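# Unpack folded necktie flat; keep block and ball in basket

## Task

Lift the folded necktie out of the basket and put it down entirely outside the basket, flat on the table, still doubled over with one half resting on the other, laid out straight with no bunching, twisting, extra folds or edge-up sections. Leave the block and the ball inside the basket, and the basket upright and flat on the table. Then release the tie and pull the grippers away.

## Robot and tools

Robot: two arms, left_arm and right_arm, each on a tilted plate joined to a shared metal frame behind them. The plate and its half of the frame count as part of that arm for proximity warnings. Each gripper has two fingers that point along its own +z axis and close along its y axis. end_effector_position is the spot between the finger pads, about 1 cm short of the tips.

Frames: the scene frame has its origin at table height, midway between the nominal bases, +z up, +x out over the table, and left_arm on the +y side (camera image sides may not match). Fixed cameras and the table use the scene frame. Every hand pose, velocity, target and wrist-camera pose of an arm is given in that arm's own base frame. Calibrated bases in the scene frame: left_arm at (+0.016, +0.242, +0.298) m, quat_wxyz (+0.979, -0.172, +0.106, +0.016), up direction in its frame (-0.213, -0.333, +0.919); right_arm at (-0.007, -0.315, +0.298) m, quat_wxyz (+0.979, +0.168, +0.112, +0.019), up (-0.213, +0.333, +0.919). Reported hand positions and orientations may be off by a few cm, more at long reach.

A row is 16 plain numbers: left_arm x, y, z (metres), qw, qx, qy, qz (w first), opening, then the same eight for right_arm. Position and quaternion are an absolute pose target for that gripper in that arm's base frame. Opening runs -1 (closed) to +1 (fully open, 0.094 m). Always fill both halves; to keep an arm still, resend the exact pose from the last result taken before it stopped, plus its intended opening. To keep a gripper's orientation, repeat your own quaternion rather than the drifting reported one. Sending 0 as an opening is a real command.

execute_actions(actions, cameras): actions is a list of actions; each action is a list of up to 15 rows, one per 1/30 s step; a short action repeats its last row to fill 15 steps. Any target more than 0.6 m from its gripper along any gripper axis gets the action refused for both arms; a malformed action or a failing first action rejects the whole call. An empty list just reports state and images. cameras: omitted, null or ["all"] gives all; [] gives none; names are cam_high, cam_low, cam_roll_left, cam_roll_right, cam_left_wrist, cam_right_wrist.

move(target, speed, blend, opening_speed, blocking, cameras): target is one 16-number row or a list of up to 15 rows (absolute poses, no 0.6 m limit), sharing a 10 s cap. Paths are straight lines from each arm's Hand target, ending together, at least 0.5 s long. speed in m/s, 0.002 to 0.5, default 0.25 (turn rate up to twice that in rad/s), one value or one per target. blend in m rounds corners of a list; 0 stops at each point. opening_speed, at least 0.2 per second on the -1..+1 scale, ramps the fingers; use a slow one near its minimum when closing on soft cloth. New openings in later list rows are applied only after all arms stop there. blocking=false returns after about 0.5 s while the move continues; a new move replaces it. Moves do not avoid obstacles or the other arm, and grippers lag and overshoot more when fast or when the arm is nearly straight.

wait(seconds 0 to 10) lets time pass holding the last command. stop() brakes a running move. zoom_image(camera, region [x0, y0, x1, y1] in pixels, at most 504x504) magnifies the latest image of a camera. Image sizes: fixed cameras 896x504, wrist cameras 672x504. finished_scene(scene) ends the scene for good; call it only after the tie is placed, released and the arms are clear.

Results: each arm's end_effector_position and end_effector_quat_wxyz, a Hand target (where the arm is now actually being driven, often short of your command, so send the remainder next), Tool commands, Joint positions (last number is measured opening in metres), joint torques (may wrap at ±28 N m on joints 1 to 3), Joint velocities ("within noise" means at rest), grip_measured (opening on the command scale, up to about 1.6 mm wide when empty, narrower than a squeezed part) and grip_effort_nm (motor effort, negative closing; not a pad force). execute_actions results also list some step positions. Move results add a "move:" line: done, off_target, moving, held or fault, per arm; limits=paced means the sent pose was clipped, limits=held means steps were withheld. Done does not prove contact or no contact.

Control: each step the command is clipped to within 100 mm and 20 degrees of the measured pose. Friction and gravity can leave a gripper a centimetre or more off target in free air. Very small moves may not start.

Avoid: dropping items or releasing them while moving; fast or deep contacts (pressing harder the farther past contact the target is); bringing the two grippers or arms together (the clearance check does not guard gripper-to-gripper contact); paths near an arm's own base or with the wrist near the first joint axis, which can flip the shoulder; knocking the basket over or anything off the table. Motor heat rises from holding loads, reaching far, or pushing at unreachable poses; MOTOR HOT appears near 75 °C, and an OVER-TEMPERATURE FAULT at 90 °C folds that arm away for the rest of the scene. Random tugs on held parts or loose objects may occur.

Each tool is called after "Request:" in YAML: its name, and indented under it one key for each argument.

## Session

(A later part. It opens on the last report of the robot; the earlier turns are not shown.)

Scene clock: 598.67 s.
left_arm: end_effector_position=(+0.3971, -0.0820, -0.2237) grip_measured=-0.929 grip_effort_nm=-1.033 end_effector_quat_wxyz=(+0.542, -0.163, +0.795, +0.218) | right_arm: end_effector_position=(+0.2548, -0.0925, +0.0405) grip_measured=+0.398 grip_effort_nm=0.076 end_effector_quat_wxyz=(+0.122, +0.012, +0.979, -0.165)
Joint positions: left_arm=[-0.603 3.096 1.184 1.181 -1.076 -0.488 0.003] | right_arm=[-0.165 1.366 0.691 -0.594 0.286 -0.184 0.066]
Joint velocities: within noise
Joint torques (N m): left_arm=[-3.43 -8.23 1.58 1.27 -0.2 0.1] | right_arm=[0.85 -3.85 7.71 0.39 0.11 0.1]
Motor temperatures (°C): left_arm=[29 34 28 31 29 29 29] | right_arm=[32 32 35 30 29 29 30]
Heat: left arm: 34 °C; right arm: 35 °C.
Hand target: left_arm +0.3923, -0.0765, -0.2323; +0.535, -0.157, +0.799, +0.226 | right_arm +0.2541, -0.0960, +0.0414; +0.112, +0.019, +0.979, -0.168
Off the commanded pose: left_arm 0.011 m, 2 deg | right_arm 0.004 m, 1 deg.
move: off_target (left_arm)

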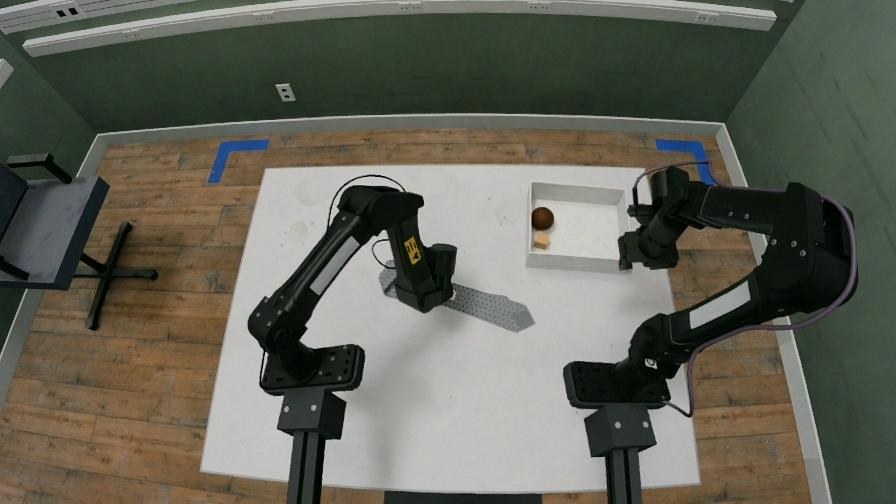

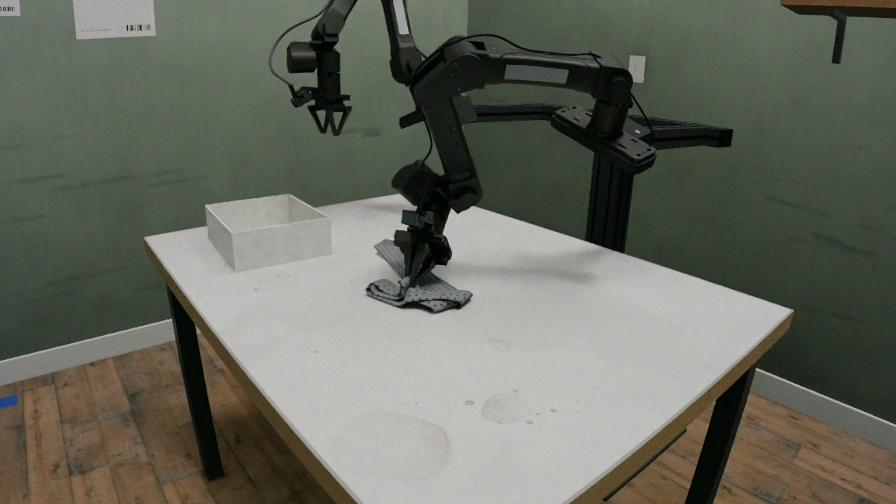

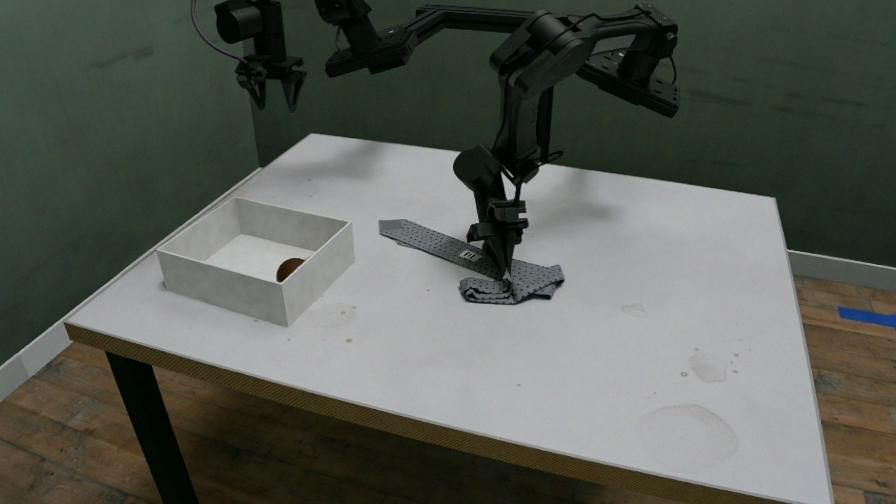

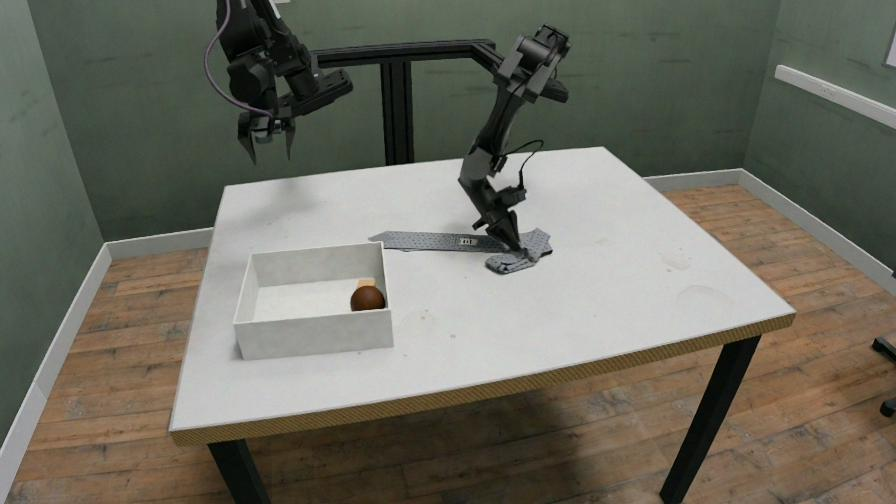

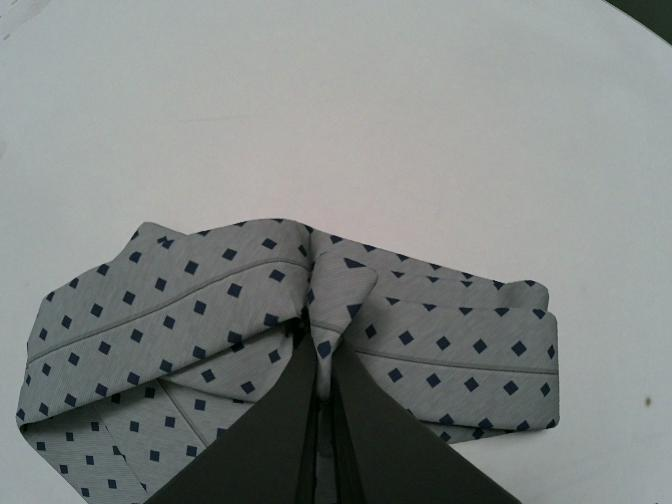

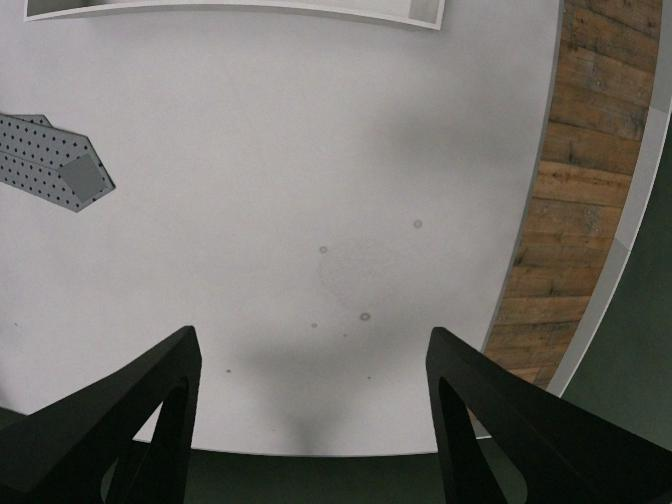

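Request:
move:
  target: [0.3712, -0.1098, -0.1407, 0.5346, -0.1571, 0.7987, 0.2263, -1.0, 0.2542, -0.0961, 0.0415, 0.112, 0.019, 0.979, -0.168, 0.4]
  speed: 0.06

Request:
zoom_image:
  camera: "cam_roll_left"
  region: [400, 140, 620, 320]

Request:
zoom_image:
  camera: "cam_low"
  region: [340, 180, 520, 330]

Scene clock: 611.03 s.
left_arm: end_effector_position=(+0.3745, -0.1076, -0.1467) grip_measured=-0.930 grip_effort_nm=-1.043 end_effector_quat_wxyz=(+0.533, -0.161, +0.801, +0.219) | right_arm: end_effector_position=(+0.2548, -0.0925, +0.0405) grip_measured=+0.398 grip_effort_nm=0.081 end_effector_quat_wxyz=(+0.122, +0.012, +0.979, -0.165)
Joint positions: left_arm=[-0.711 2.742 0.945 0.872 -1.138 -0.687 0.003] | right_arm=[-0.165 1.366 0.691 -0.594 0.286 -0.184 0.066]
Joint velocities: within noise
Joint torques (N m): left_arm=[-4.89 -11.99 1.09 0.88 -0.5 -0.06] | right_arm=[0.85 -3.85 7.71 0.39 0.11 0.1]
Motor temperatures (°C): left_arm=[30 34 28 32 30 29 30] | right_arm=[32 32 35 30 29 29 30]
Heat: left arm: 34 °C; right arm: 35 °C.
Hand target: left_arm +0.3713, -0.1097, -0.1408; +0.535, -0.157, +0.799, +0.226 | right_arm +0.2541, -0.0960, +0.0414; +0.112, +0.019, +0.979, -0.168
Off the commanded pose: left_arm 0.007 m, 1 deg | right_arm 0.004 m, 1 deg.
move: done

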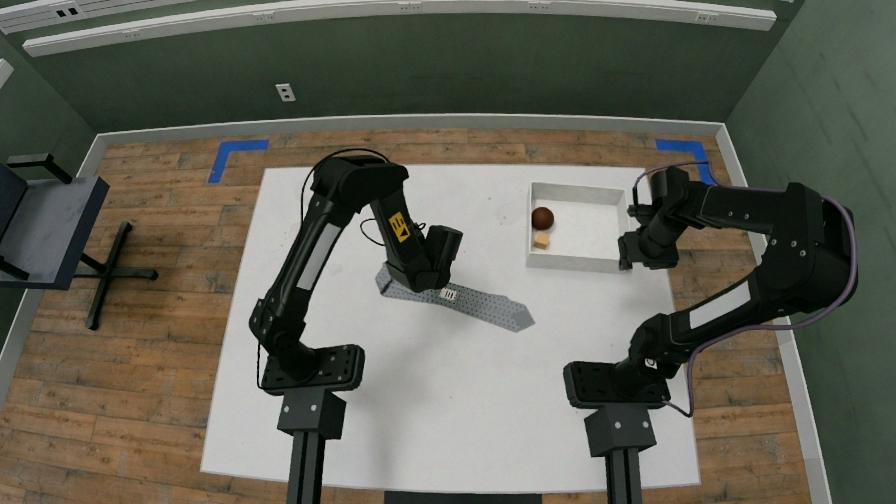

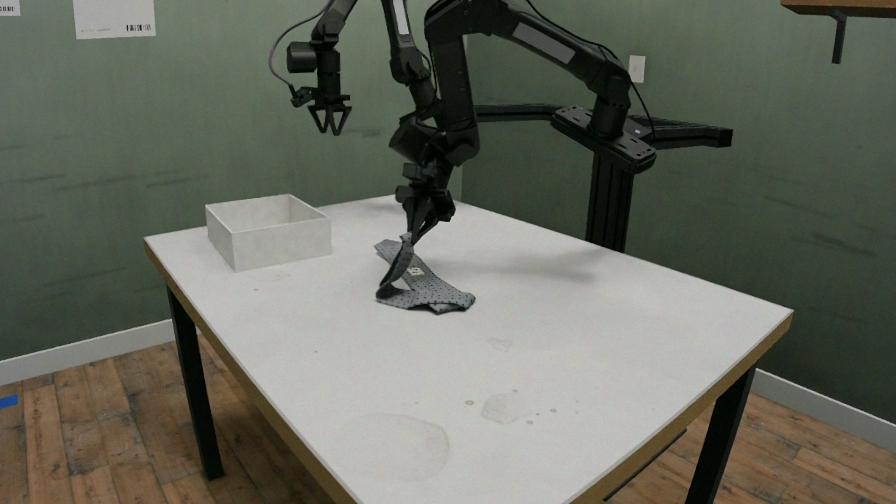

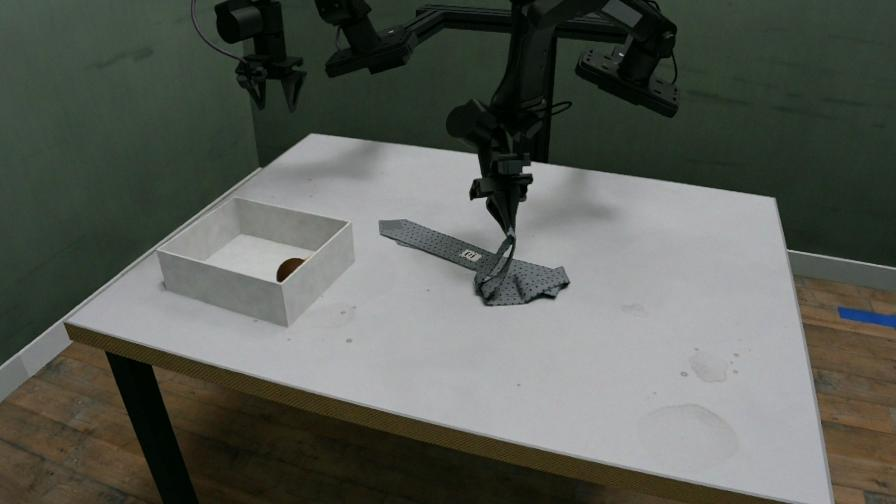

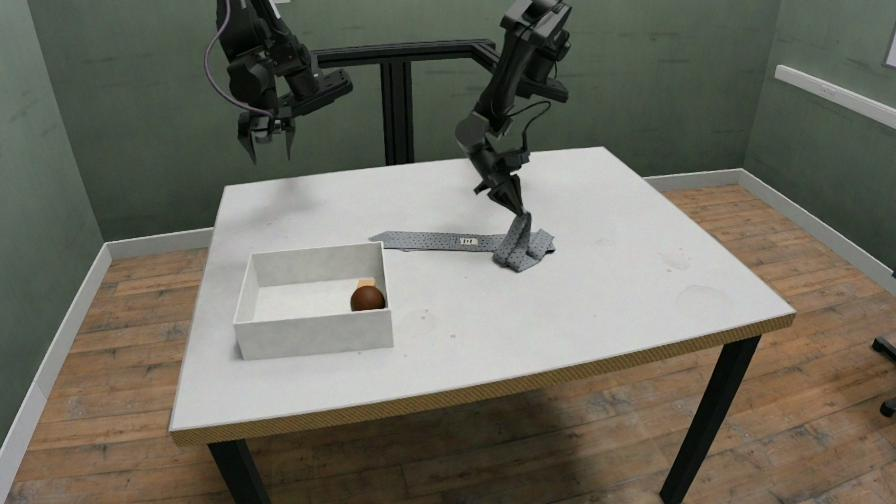

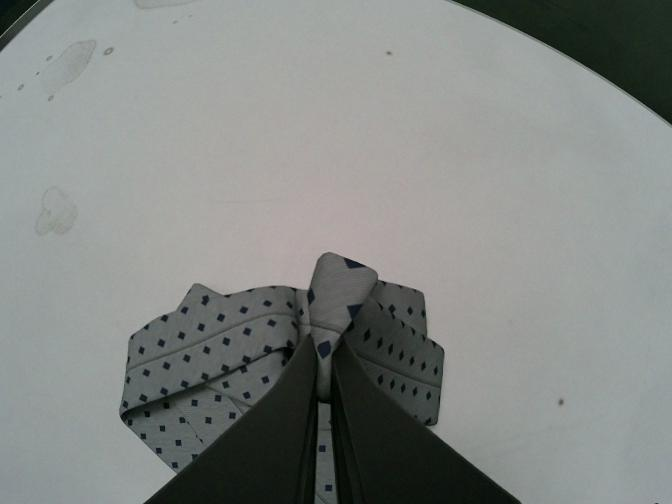

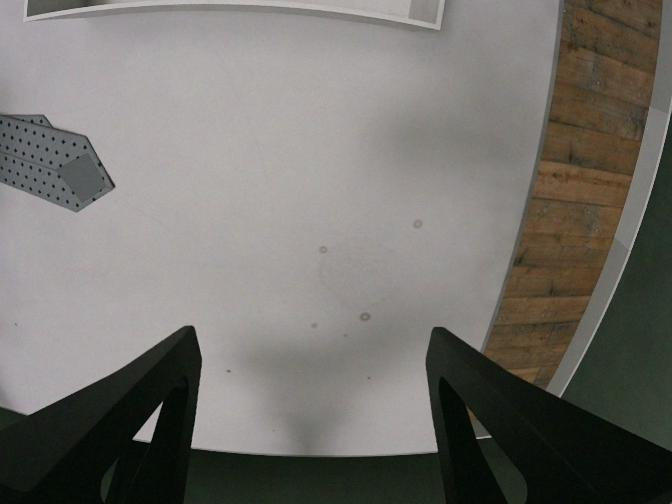

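Scaled by 2.291.

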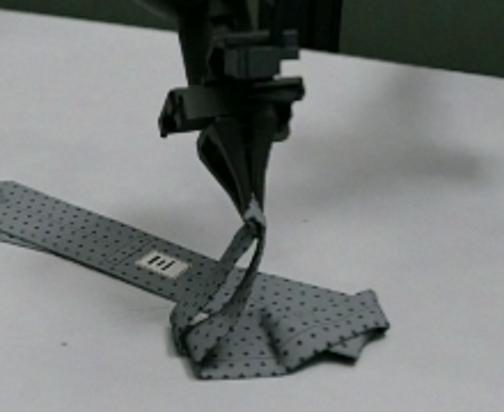

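Scaled by 2.800.

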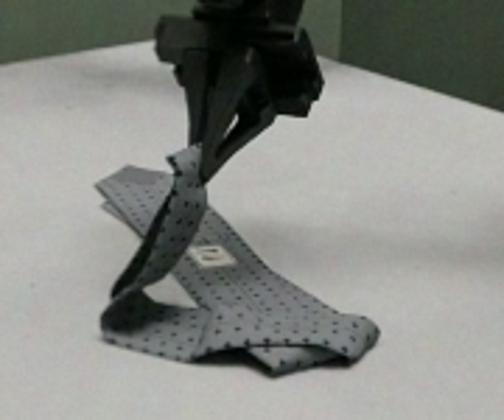

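Request:
move:
  target:
    - [0.3554, -0.1310, -0.0500, 0.5346, -0.1571, 0.7987, 0.2263, -1.0, 0.2542, -0.0961, 0.0415, 0.112, 0.019, 0.979, -0.168, 0.4]
    - [0.3475, -0.1196, 0.0067, 0.629, 0.032, 0.761, -0.154, -1.0, 0.2542, -0.0961, 0.0415, 0.112, 0.019, 0.979, -0.168, 0.4]
  speed: 0.12
  blend: 0.02

Request:
zoom_image:
  camera: "cam_roll_left"
  region: [380, 100, 620, 320]

Request:
zoom_image:
  camera: "cam_low"
  region: [340, 130, 540, 330]

Scene clock: 634.40 s.
left_arm: end_effector_position=(+0.3478, -0.1191, +0.0003) grip_measured=-0.930 grip_effort_nm=-1.048 end_effector_quat_wxyz=(+0.554, +0.022, +0.823, -0.125) | right_arm: end_effector_position=(+0.2548, -0.0925, +0.0405) grip_measured=+0.398 grip_effort_nm=0.081 end_effector_quat_wxyz=(+0.122, +0.012, +0.979, -0.165)
Joint positions: left_arm=[-0.401 2.151 0.227 1.557 -0.142 -0.25 0.003] | right_arm=[-0.165 1.366 0.691 -0.594 0.286 -0.184 0.066]
Joint velocities: within noise
Joint torques (N m): left_arm=[-2.04 -8.21 0.27 1.8 0.36 0.09] | right_arm=[0.85 -3.85 7.71 0.39 0.11 0.09]
Motor temperatures (°C): left_arm=[30 34 28 32 30 29 30] | right_arm=[32 32 35 30 29 29 30]
Heat: left arm: 34 °C; right arm: 35 °C.
Hand target: left_arm +0.3477, -0.1197, +0.0070; +0.561, +0.027, +0.817, -0.130 | right_arm +0.2541, -0.0960, +0.0414; +0.112, +0.019, +0.979, -0.168
Off the commanded pose: left_arm 0.006 m, 12 deg | right_arm 0.004 m, 1 deg.
joint sent to its limit (left arm) — joint 4 (wrist pitch), upper limit. The joint targets are off in orientation, not in position.
move: off_target (left_arm)

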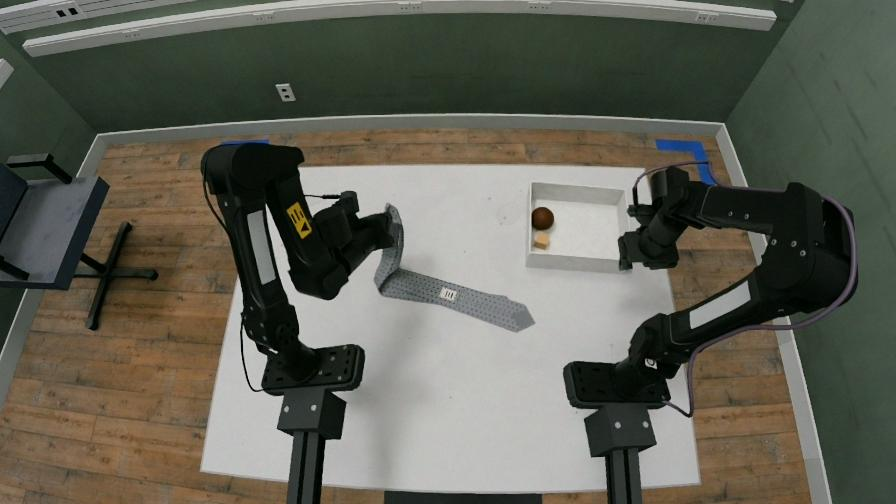

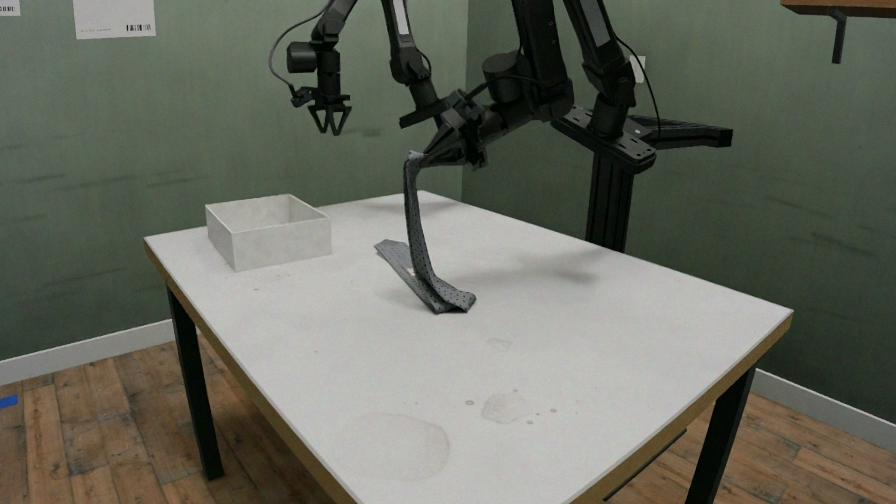

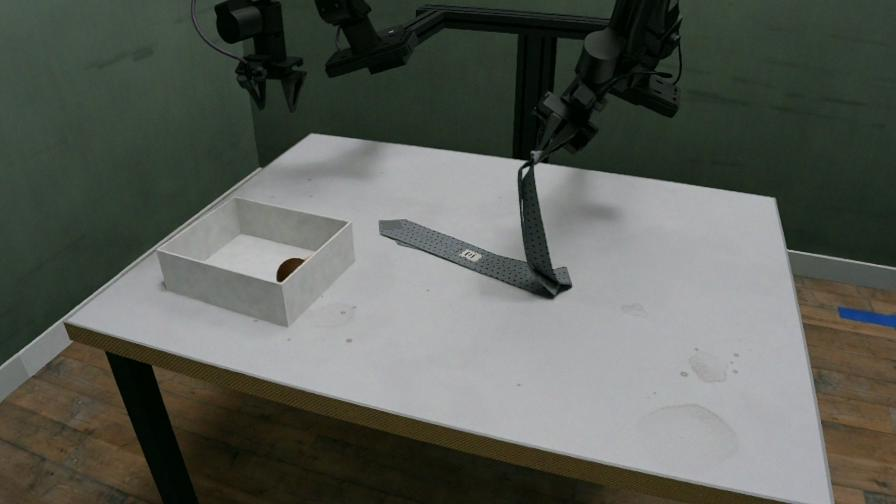

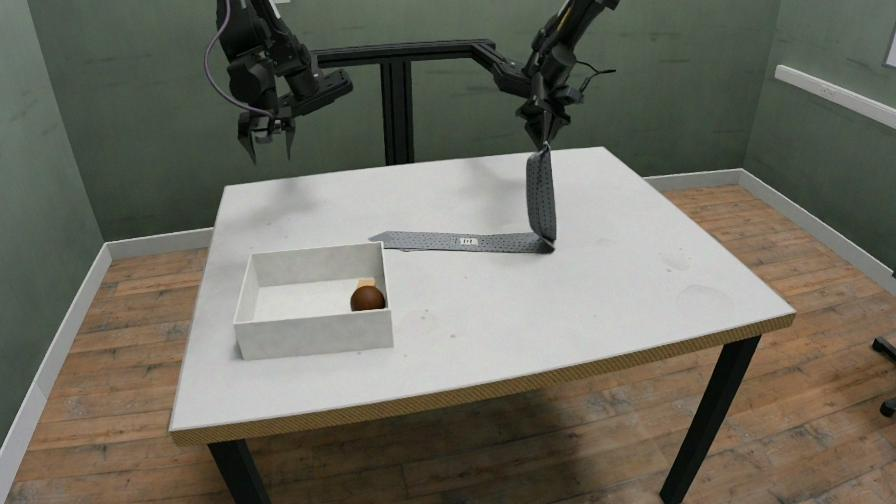

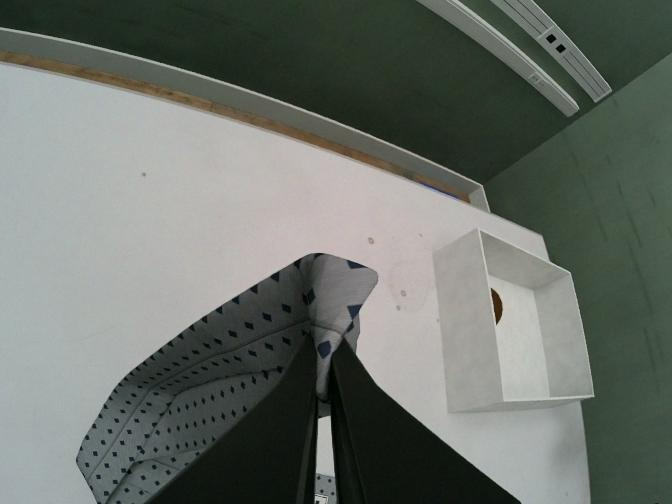

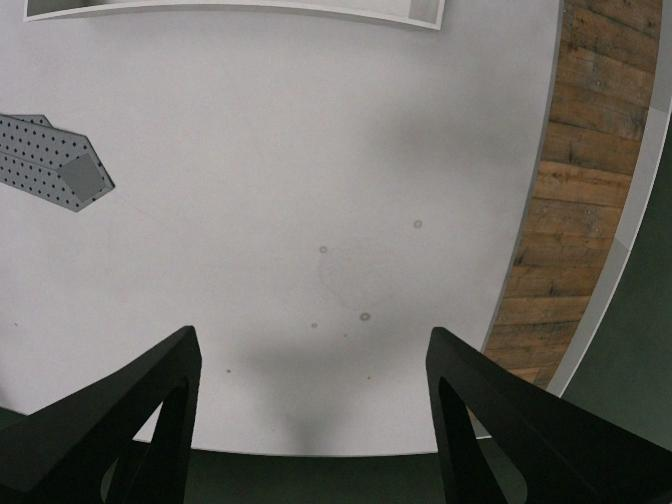

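Scaled by 2.100.

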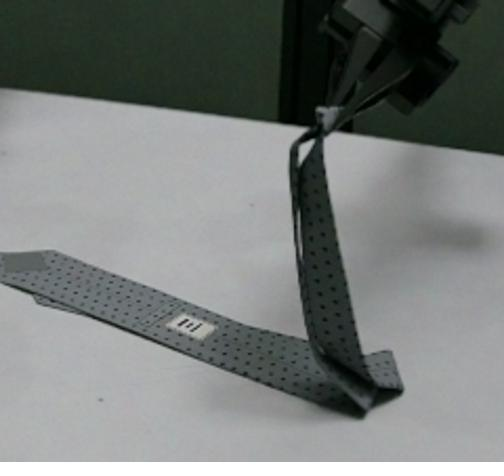

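Scaled by 2.520.

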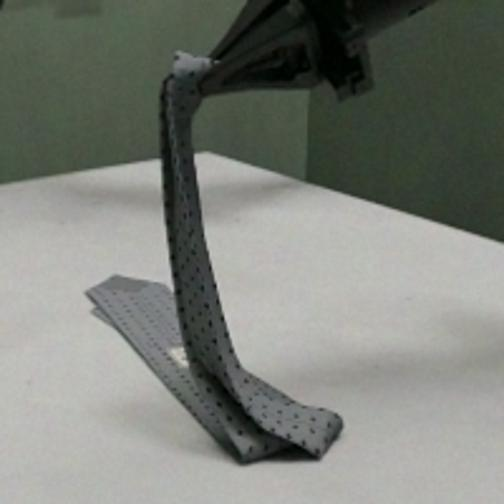

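Request:
move:
  target: [0.3555, -0.0743, 0.0577, 0.5109, -0.1289, 0.8120, -0.2502, -1.0, 0.2542, -0.0961, 0.0415, 0.112, 0.019, 0.979, -0.168, 0.4]
  speed: 0.12

Request:
zoom_image:
  camera: "cam_roll_left"
  region: [380, 60, 660, 320]

Request:
zoom_image:
  camera: "cam_low"
  region: [340, 100, 560, 330]

Scene clock: 641.80 s.
left_arm: end_effector_position=(+0.3545, -0.0732, +0.0545) grip_measured=-0.930 grip_effort_nm=-1.057 end_effector_quat_wxyz=(+0.513, -0.130, +0.813, -0.244) | right_arm: end_effector_position=(+0.2548, -0.0925, +0.0405) grip_measured=+0.398 grip_effort_nm=0.076 end_effector_quat_wxyz=(+0.122, +0.012, +0.979, -0.165)
Joint positions: left_arm=[-0.139 1.677 0.2 1.111 0.137 -0.551 0.003] | right_arm=[-0.165 1.366 0.691 -0.594 0.286 -0.184 0.066]
Joint velocities: within noise
Joint torques (N m): left_arm=[-1.36 -7.2 3.48 1.44 0.39 -0.04] | right_arm=[0.85 -3.84 7.69 0.39 0.11 0.09]
Motor temperatures (°C): left_arm=[30 34 28 32 30 29 30] | right_arm=[32 32 35 30 29 29 30]
Heat: left arm: 34 °C; right arm: 35 °C.
Hand target: left_arm +0.3555, -0.0742, +0.0578; +0.512, -0.129, +0.812, -0.250 | right_arm +0.2541, -0.0960, +0.0414; +0.112, +0.019, +0.979, -0.168
Off the commanded pose: left_arm 0.003 m, 1 deg | right_arm 0.004 m, 1 deg.
move: done

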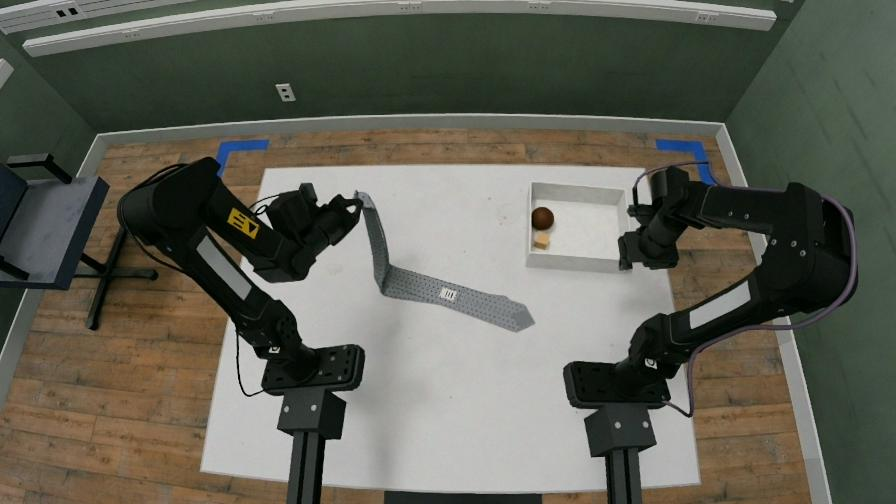

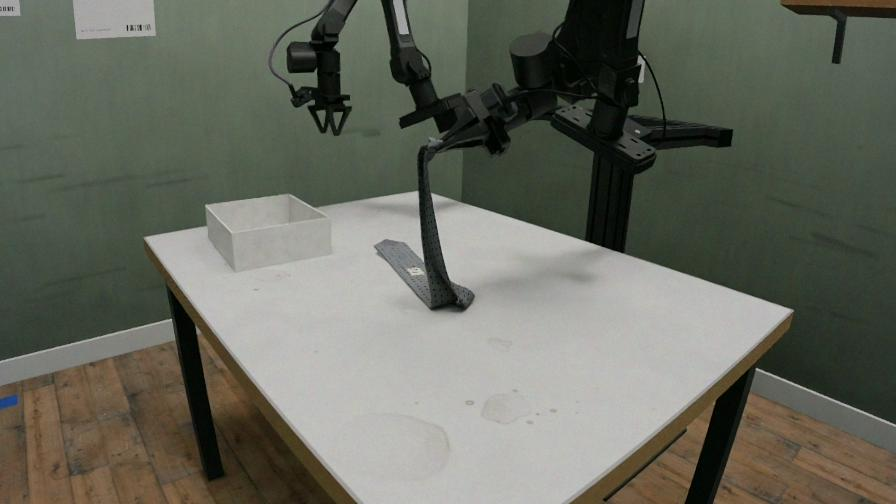

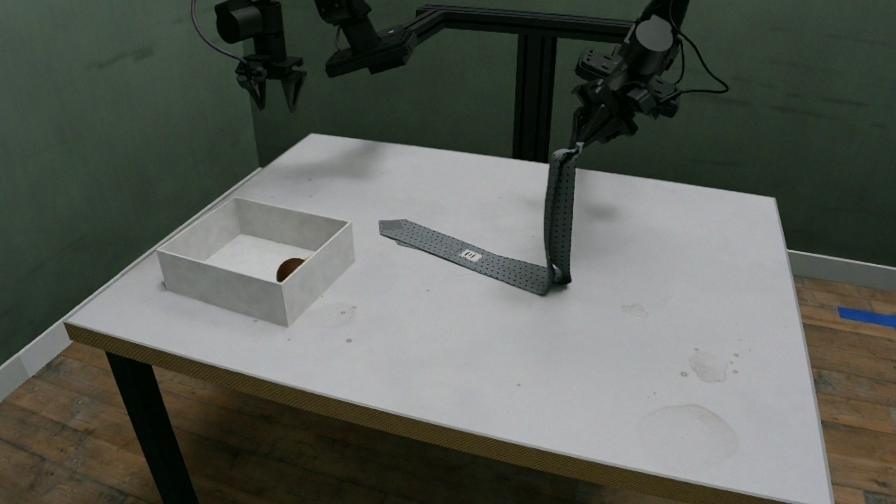

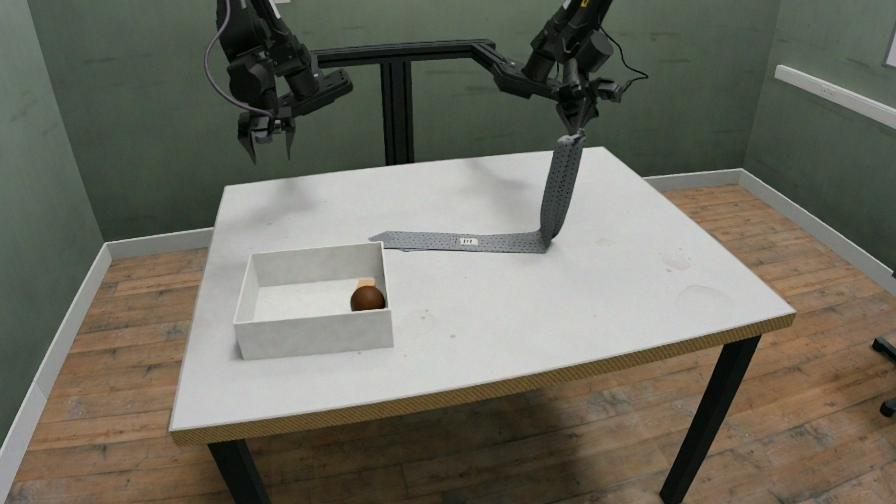

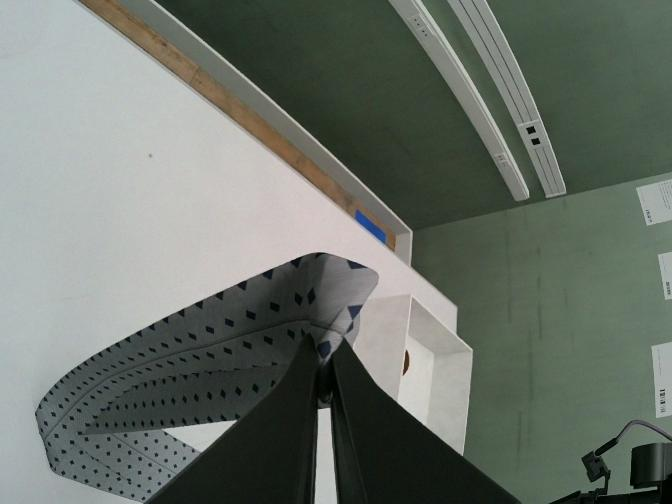

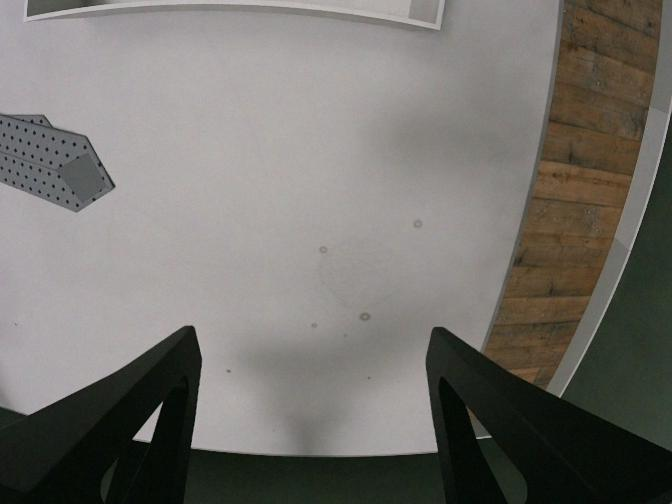

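Scaled by 1.800.

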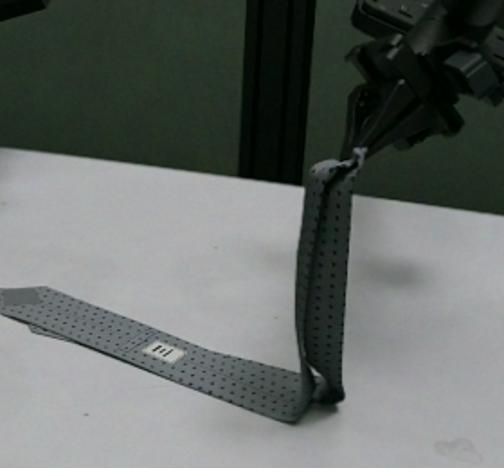

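Scaled by 2.191.

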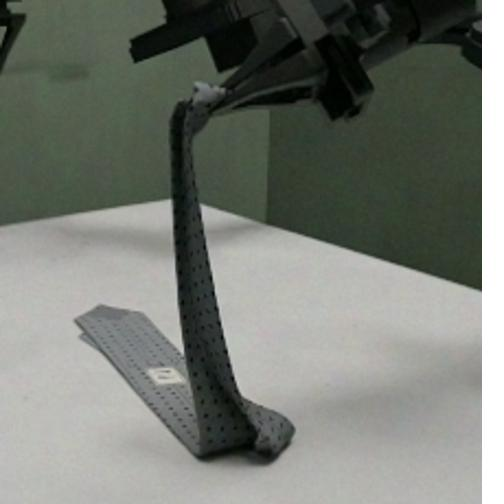

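Request:
move:
  target:
    - [0.3970, 0.0471, 0.0460, 0.4134, -0.2593, 0.8207, -0.2961, -1.0, 0.2542, -0.0961, 0.0415, 0.112, 0.019, 0.979, -0.168, 0.4]
    - [0.4591, 0.1470, -0.0231, 0.3774, -0.3398, 0.8034, -0.3101, -1.0, 0.2542, -0.0961, 0.0415, 0.112, 0.019, 0.979, -0.168, 0.4]
  speed: 0.12
  blend: 0.03

Request:
zoom_image:
  camera: "cam_roll_left"
  region: [360, 100, 700, 340]

Request:
zoom_image:
  camera: "cam_low"
  region: [360, 130, 640, 340]

Scene clock: 654.63 s.
left_arm: end_effector_position=(+0.4599, +0.1493, -0.0155) grip_measured=-0.930 grip_effort_nm=-1.043 end_effector_quat_wxyz=(+0.391, -0.337, +0.802, -0.301) | right_arm: end_effector_position=(+0.2548, -0.0925, +0.0405) grip_measured=+0.398 grip_effort_nm=0.076 end_effector_quat_wxyz=(+0.122, +0.012, +0.979, -0.165)
Joint positions: left_arm=[0.54 2.192 0.956 0.528 0.661 -0.57 0.003] | right_arm=[-0.165 1.366 0.691 -0.594 0.286 -0.184 0.066]
Joint velocities: within noise
Joint torques (N m): left_arm=[-1.65 -9.11 3.89 0.93 0.59 0.02] | right_arm=[0.84 -3.85 7.71 0.39 0.11 0.1]
Motor temperatures (°C): left_arm=[29 33 28 32 30 29 31] | right_arm=[32 32 35 30 29 29 30]
Heat: left arm: 33 °C; right arm: 35 °C.
Hand target: left_arm +0.4589, +0.1469, -0.0230; +0.378, -0.340, +0.803, -0.310 | right_arm +0.2541, -0.0960, +0.0414; +0.112, +0.019, +0.979, -0.168
Off the commanded pose: left_arm 0.008 m, 2 deg | right_arm 0.004 m, 1 deg.
move: done

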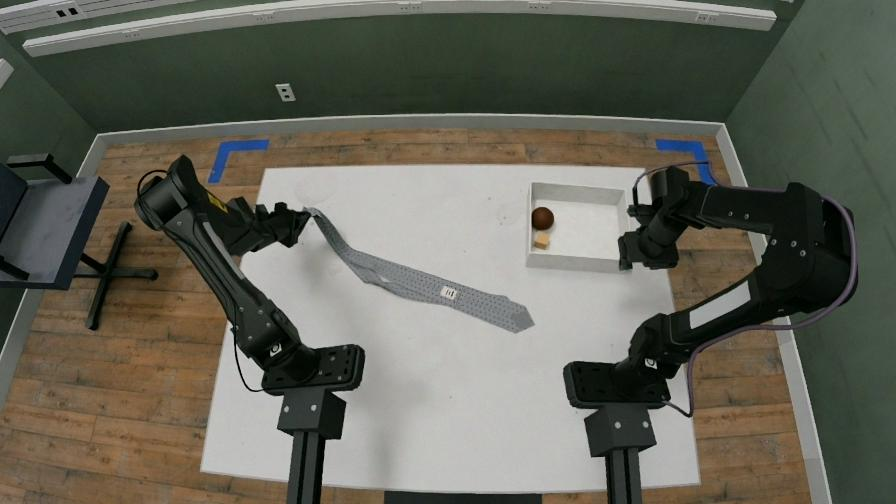

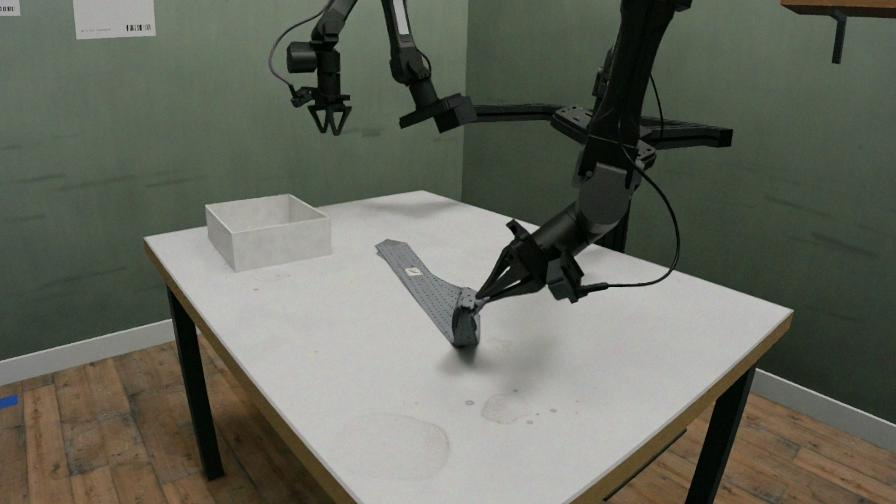

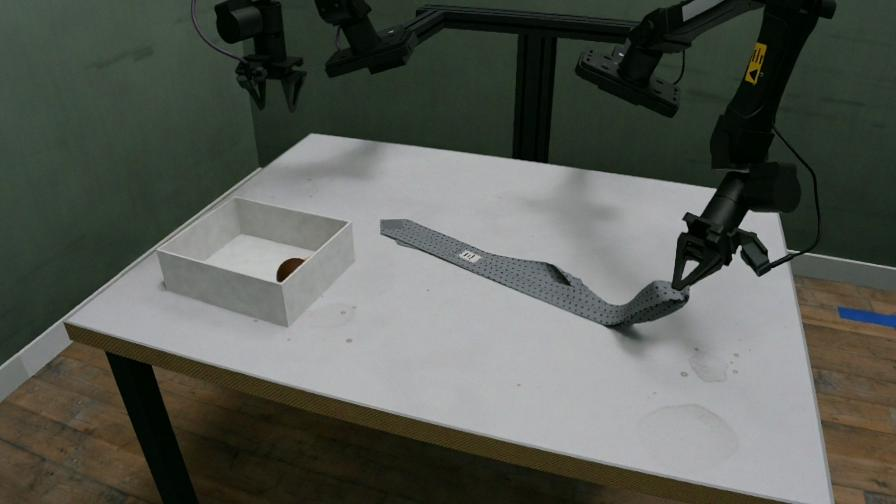

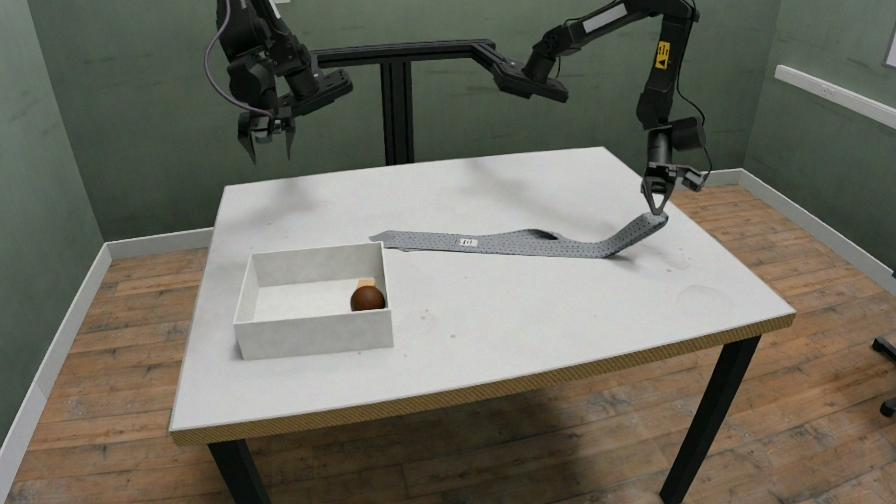

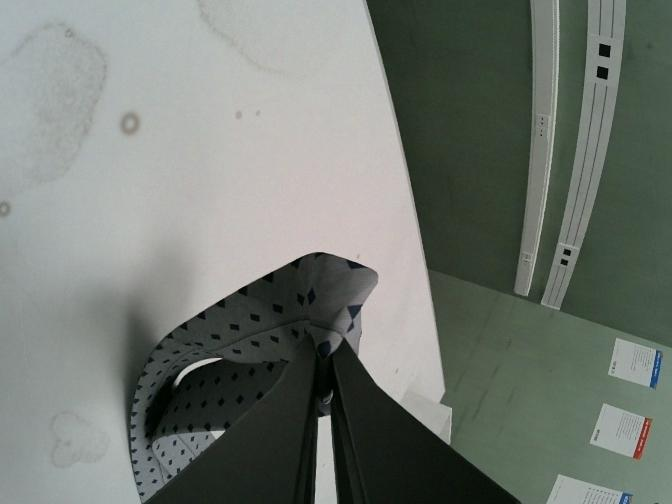

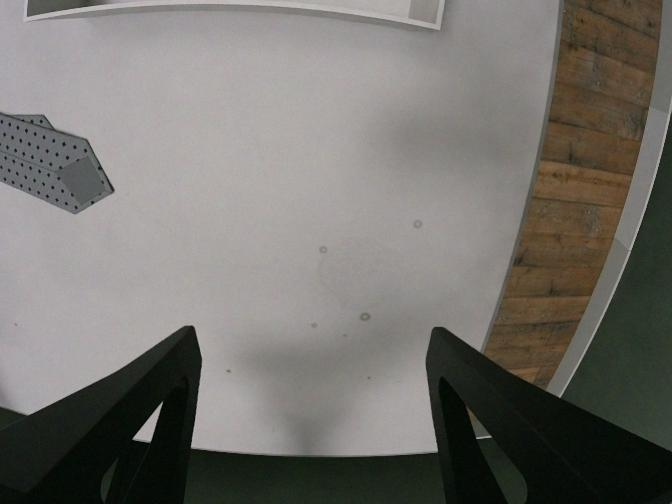

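Scaled by 1.482.

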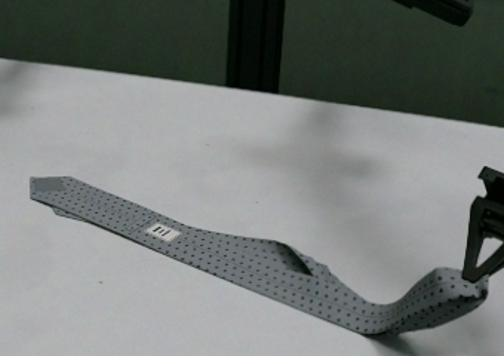

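Scaled by 1.800.

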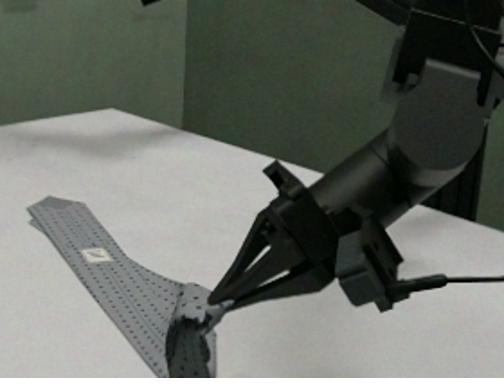

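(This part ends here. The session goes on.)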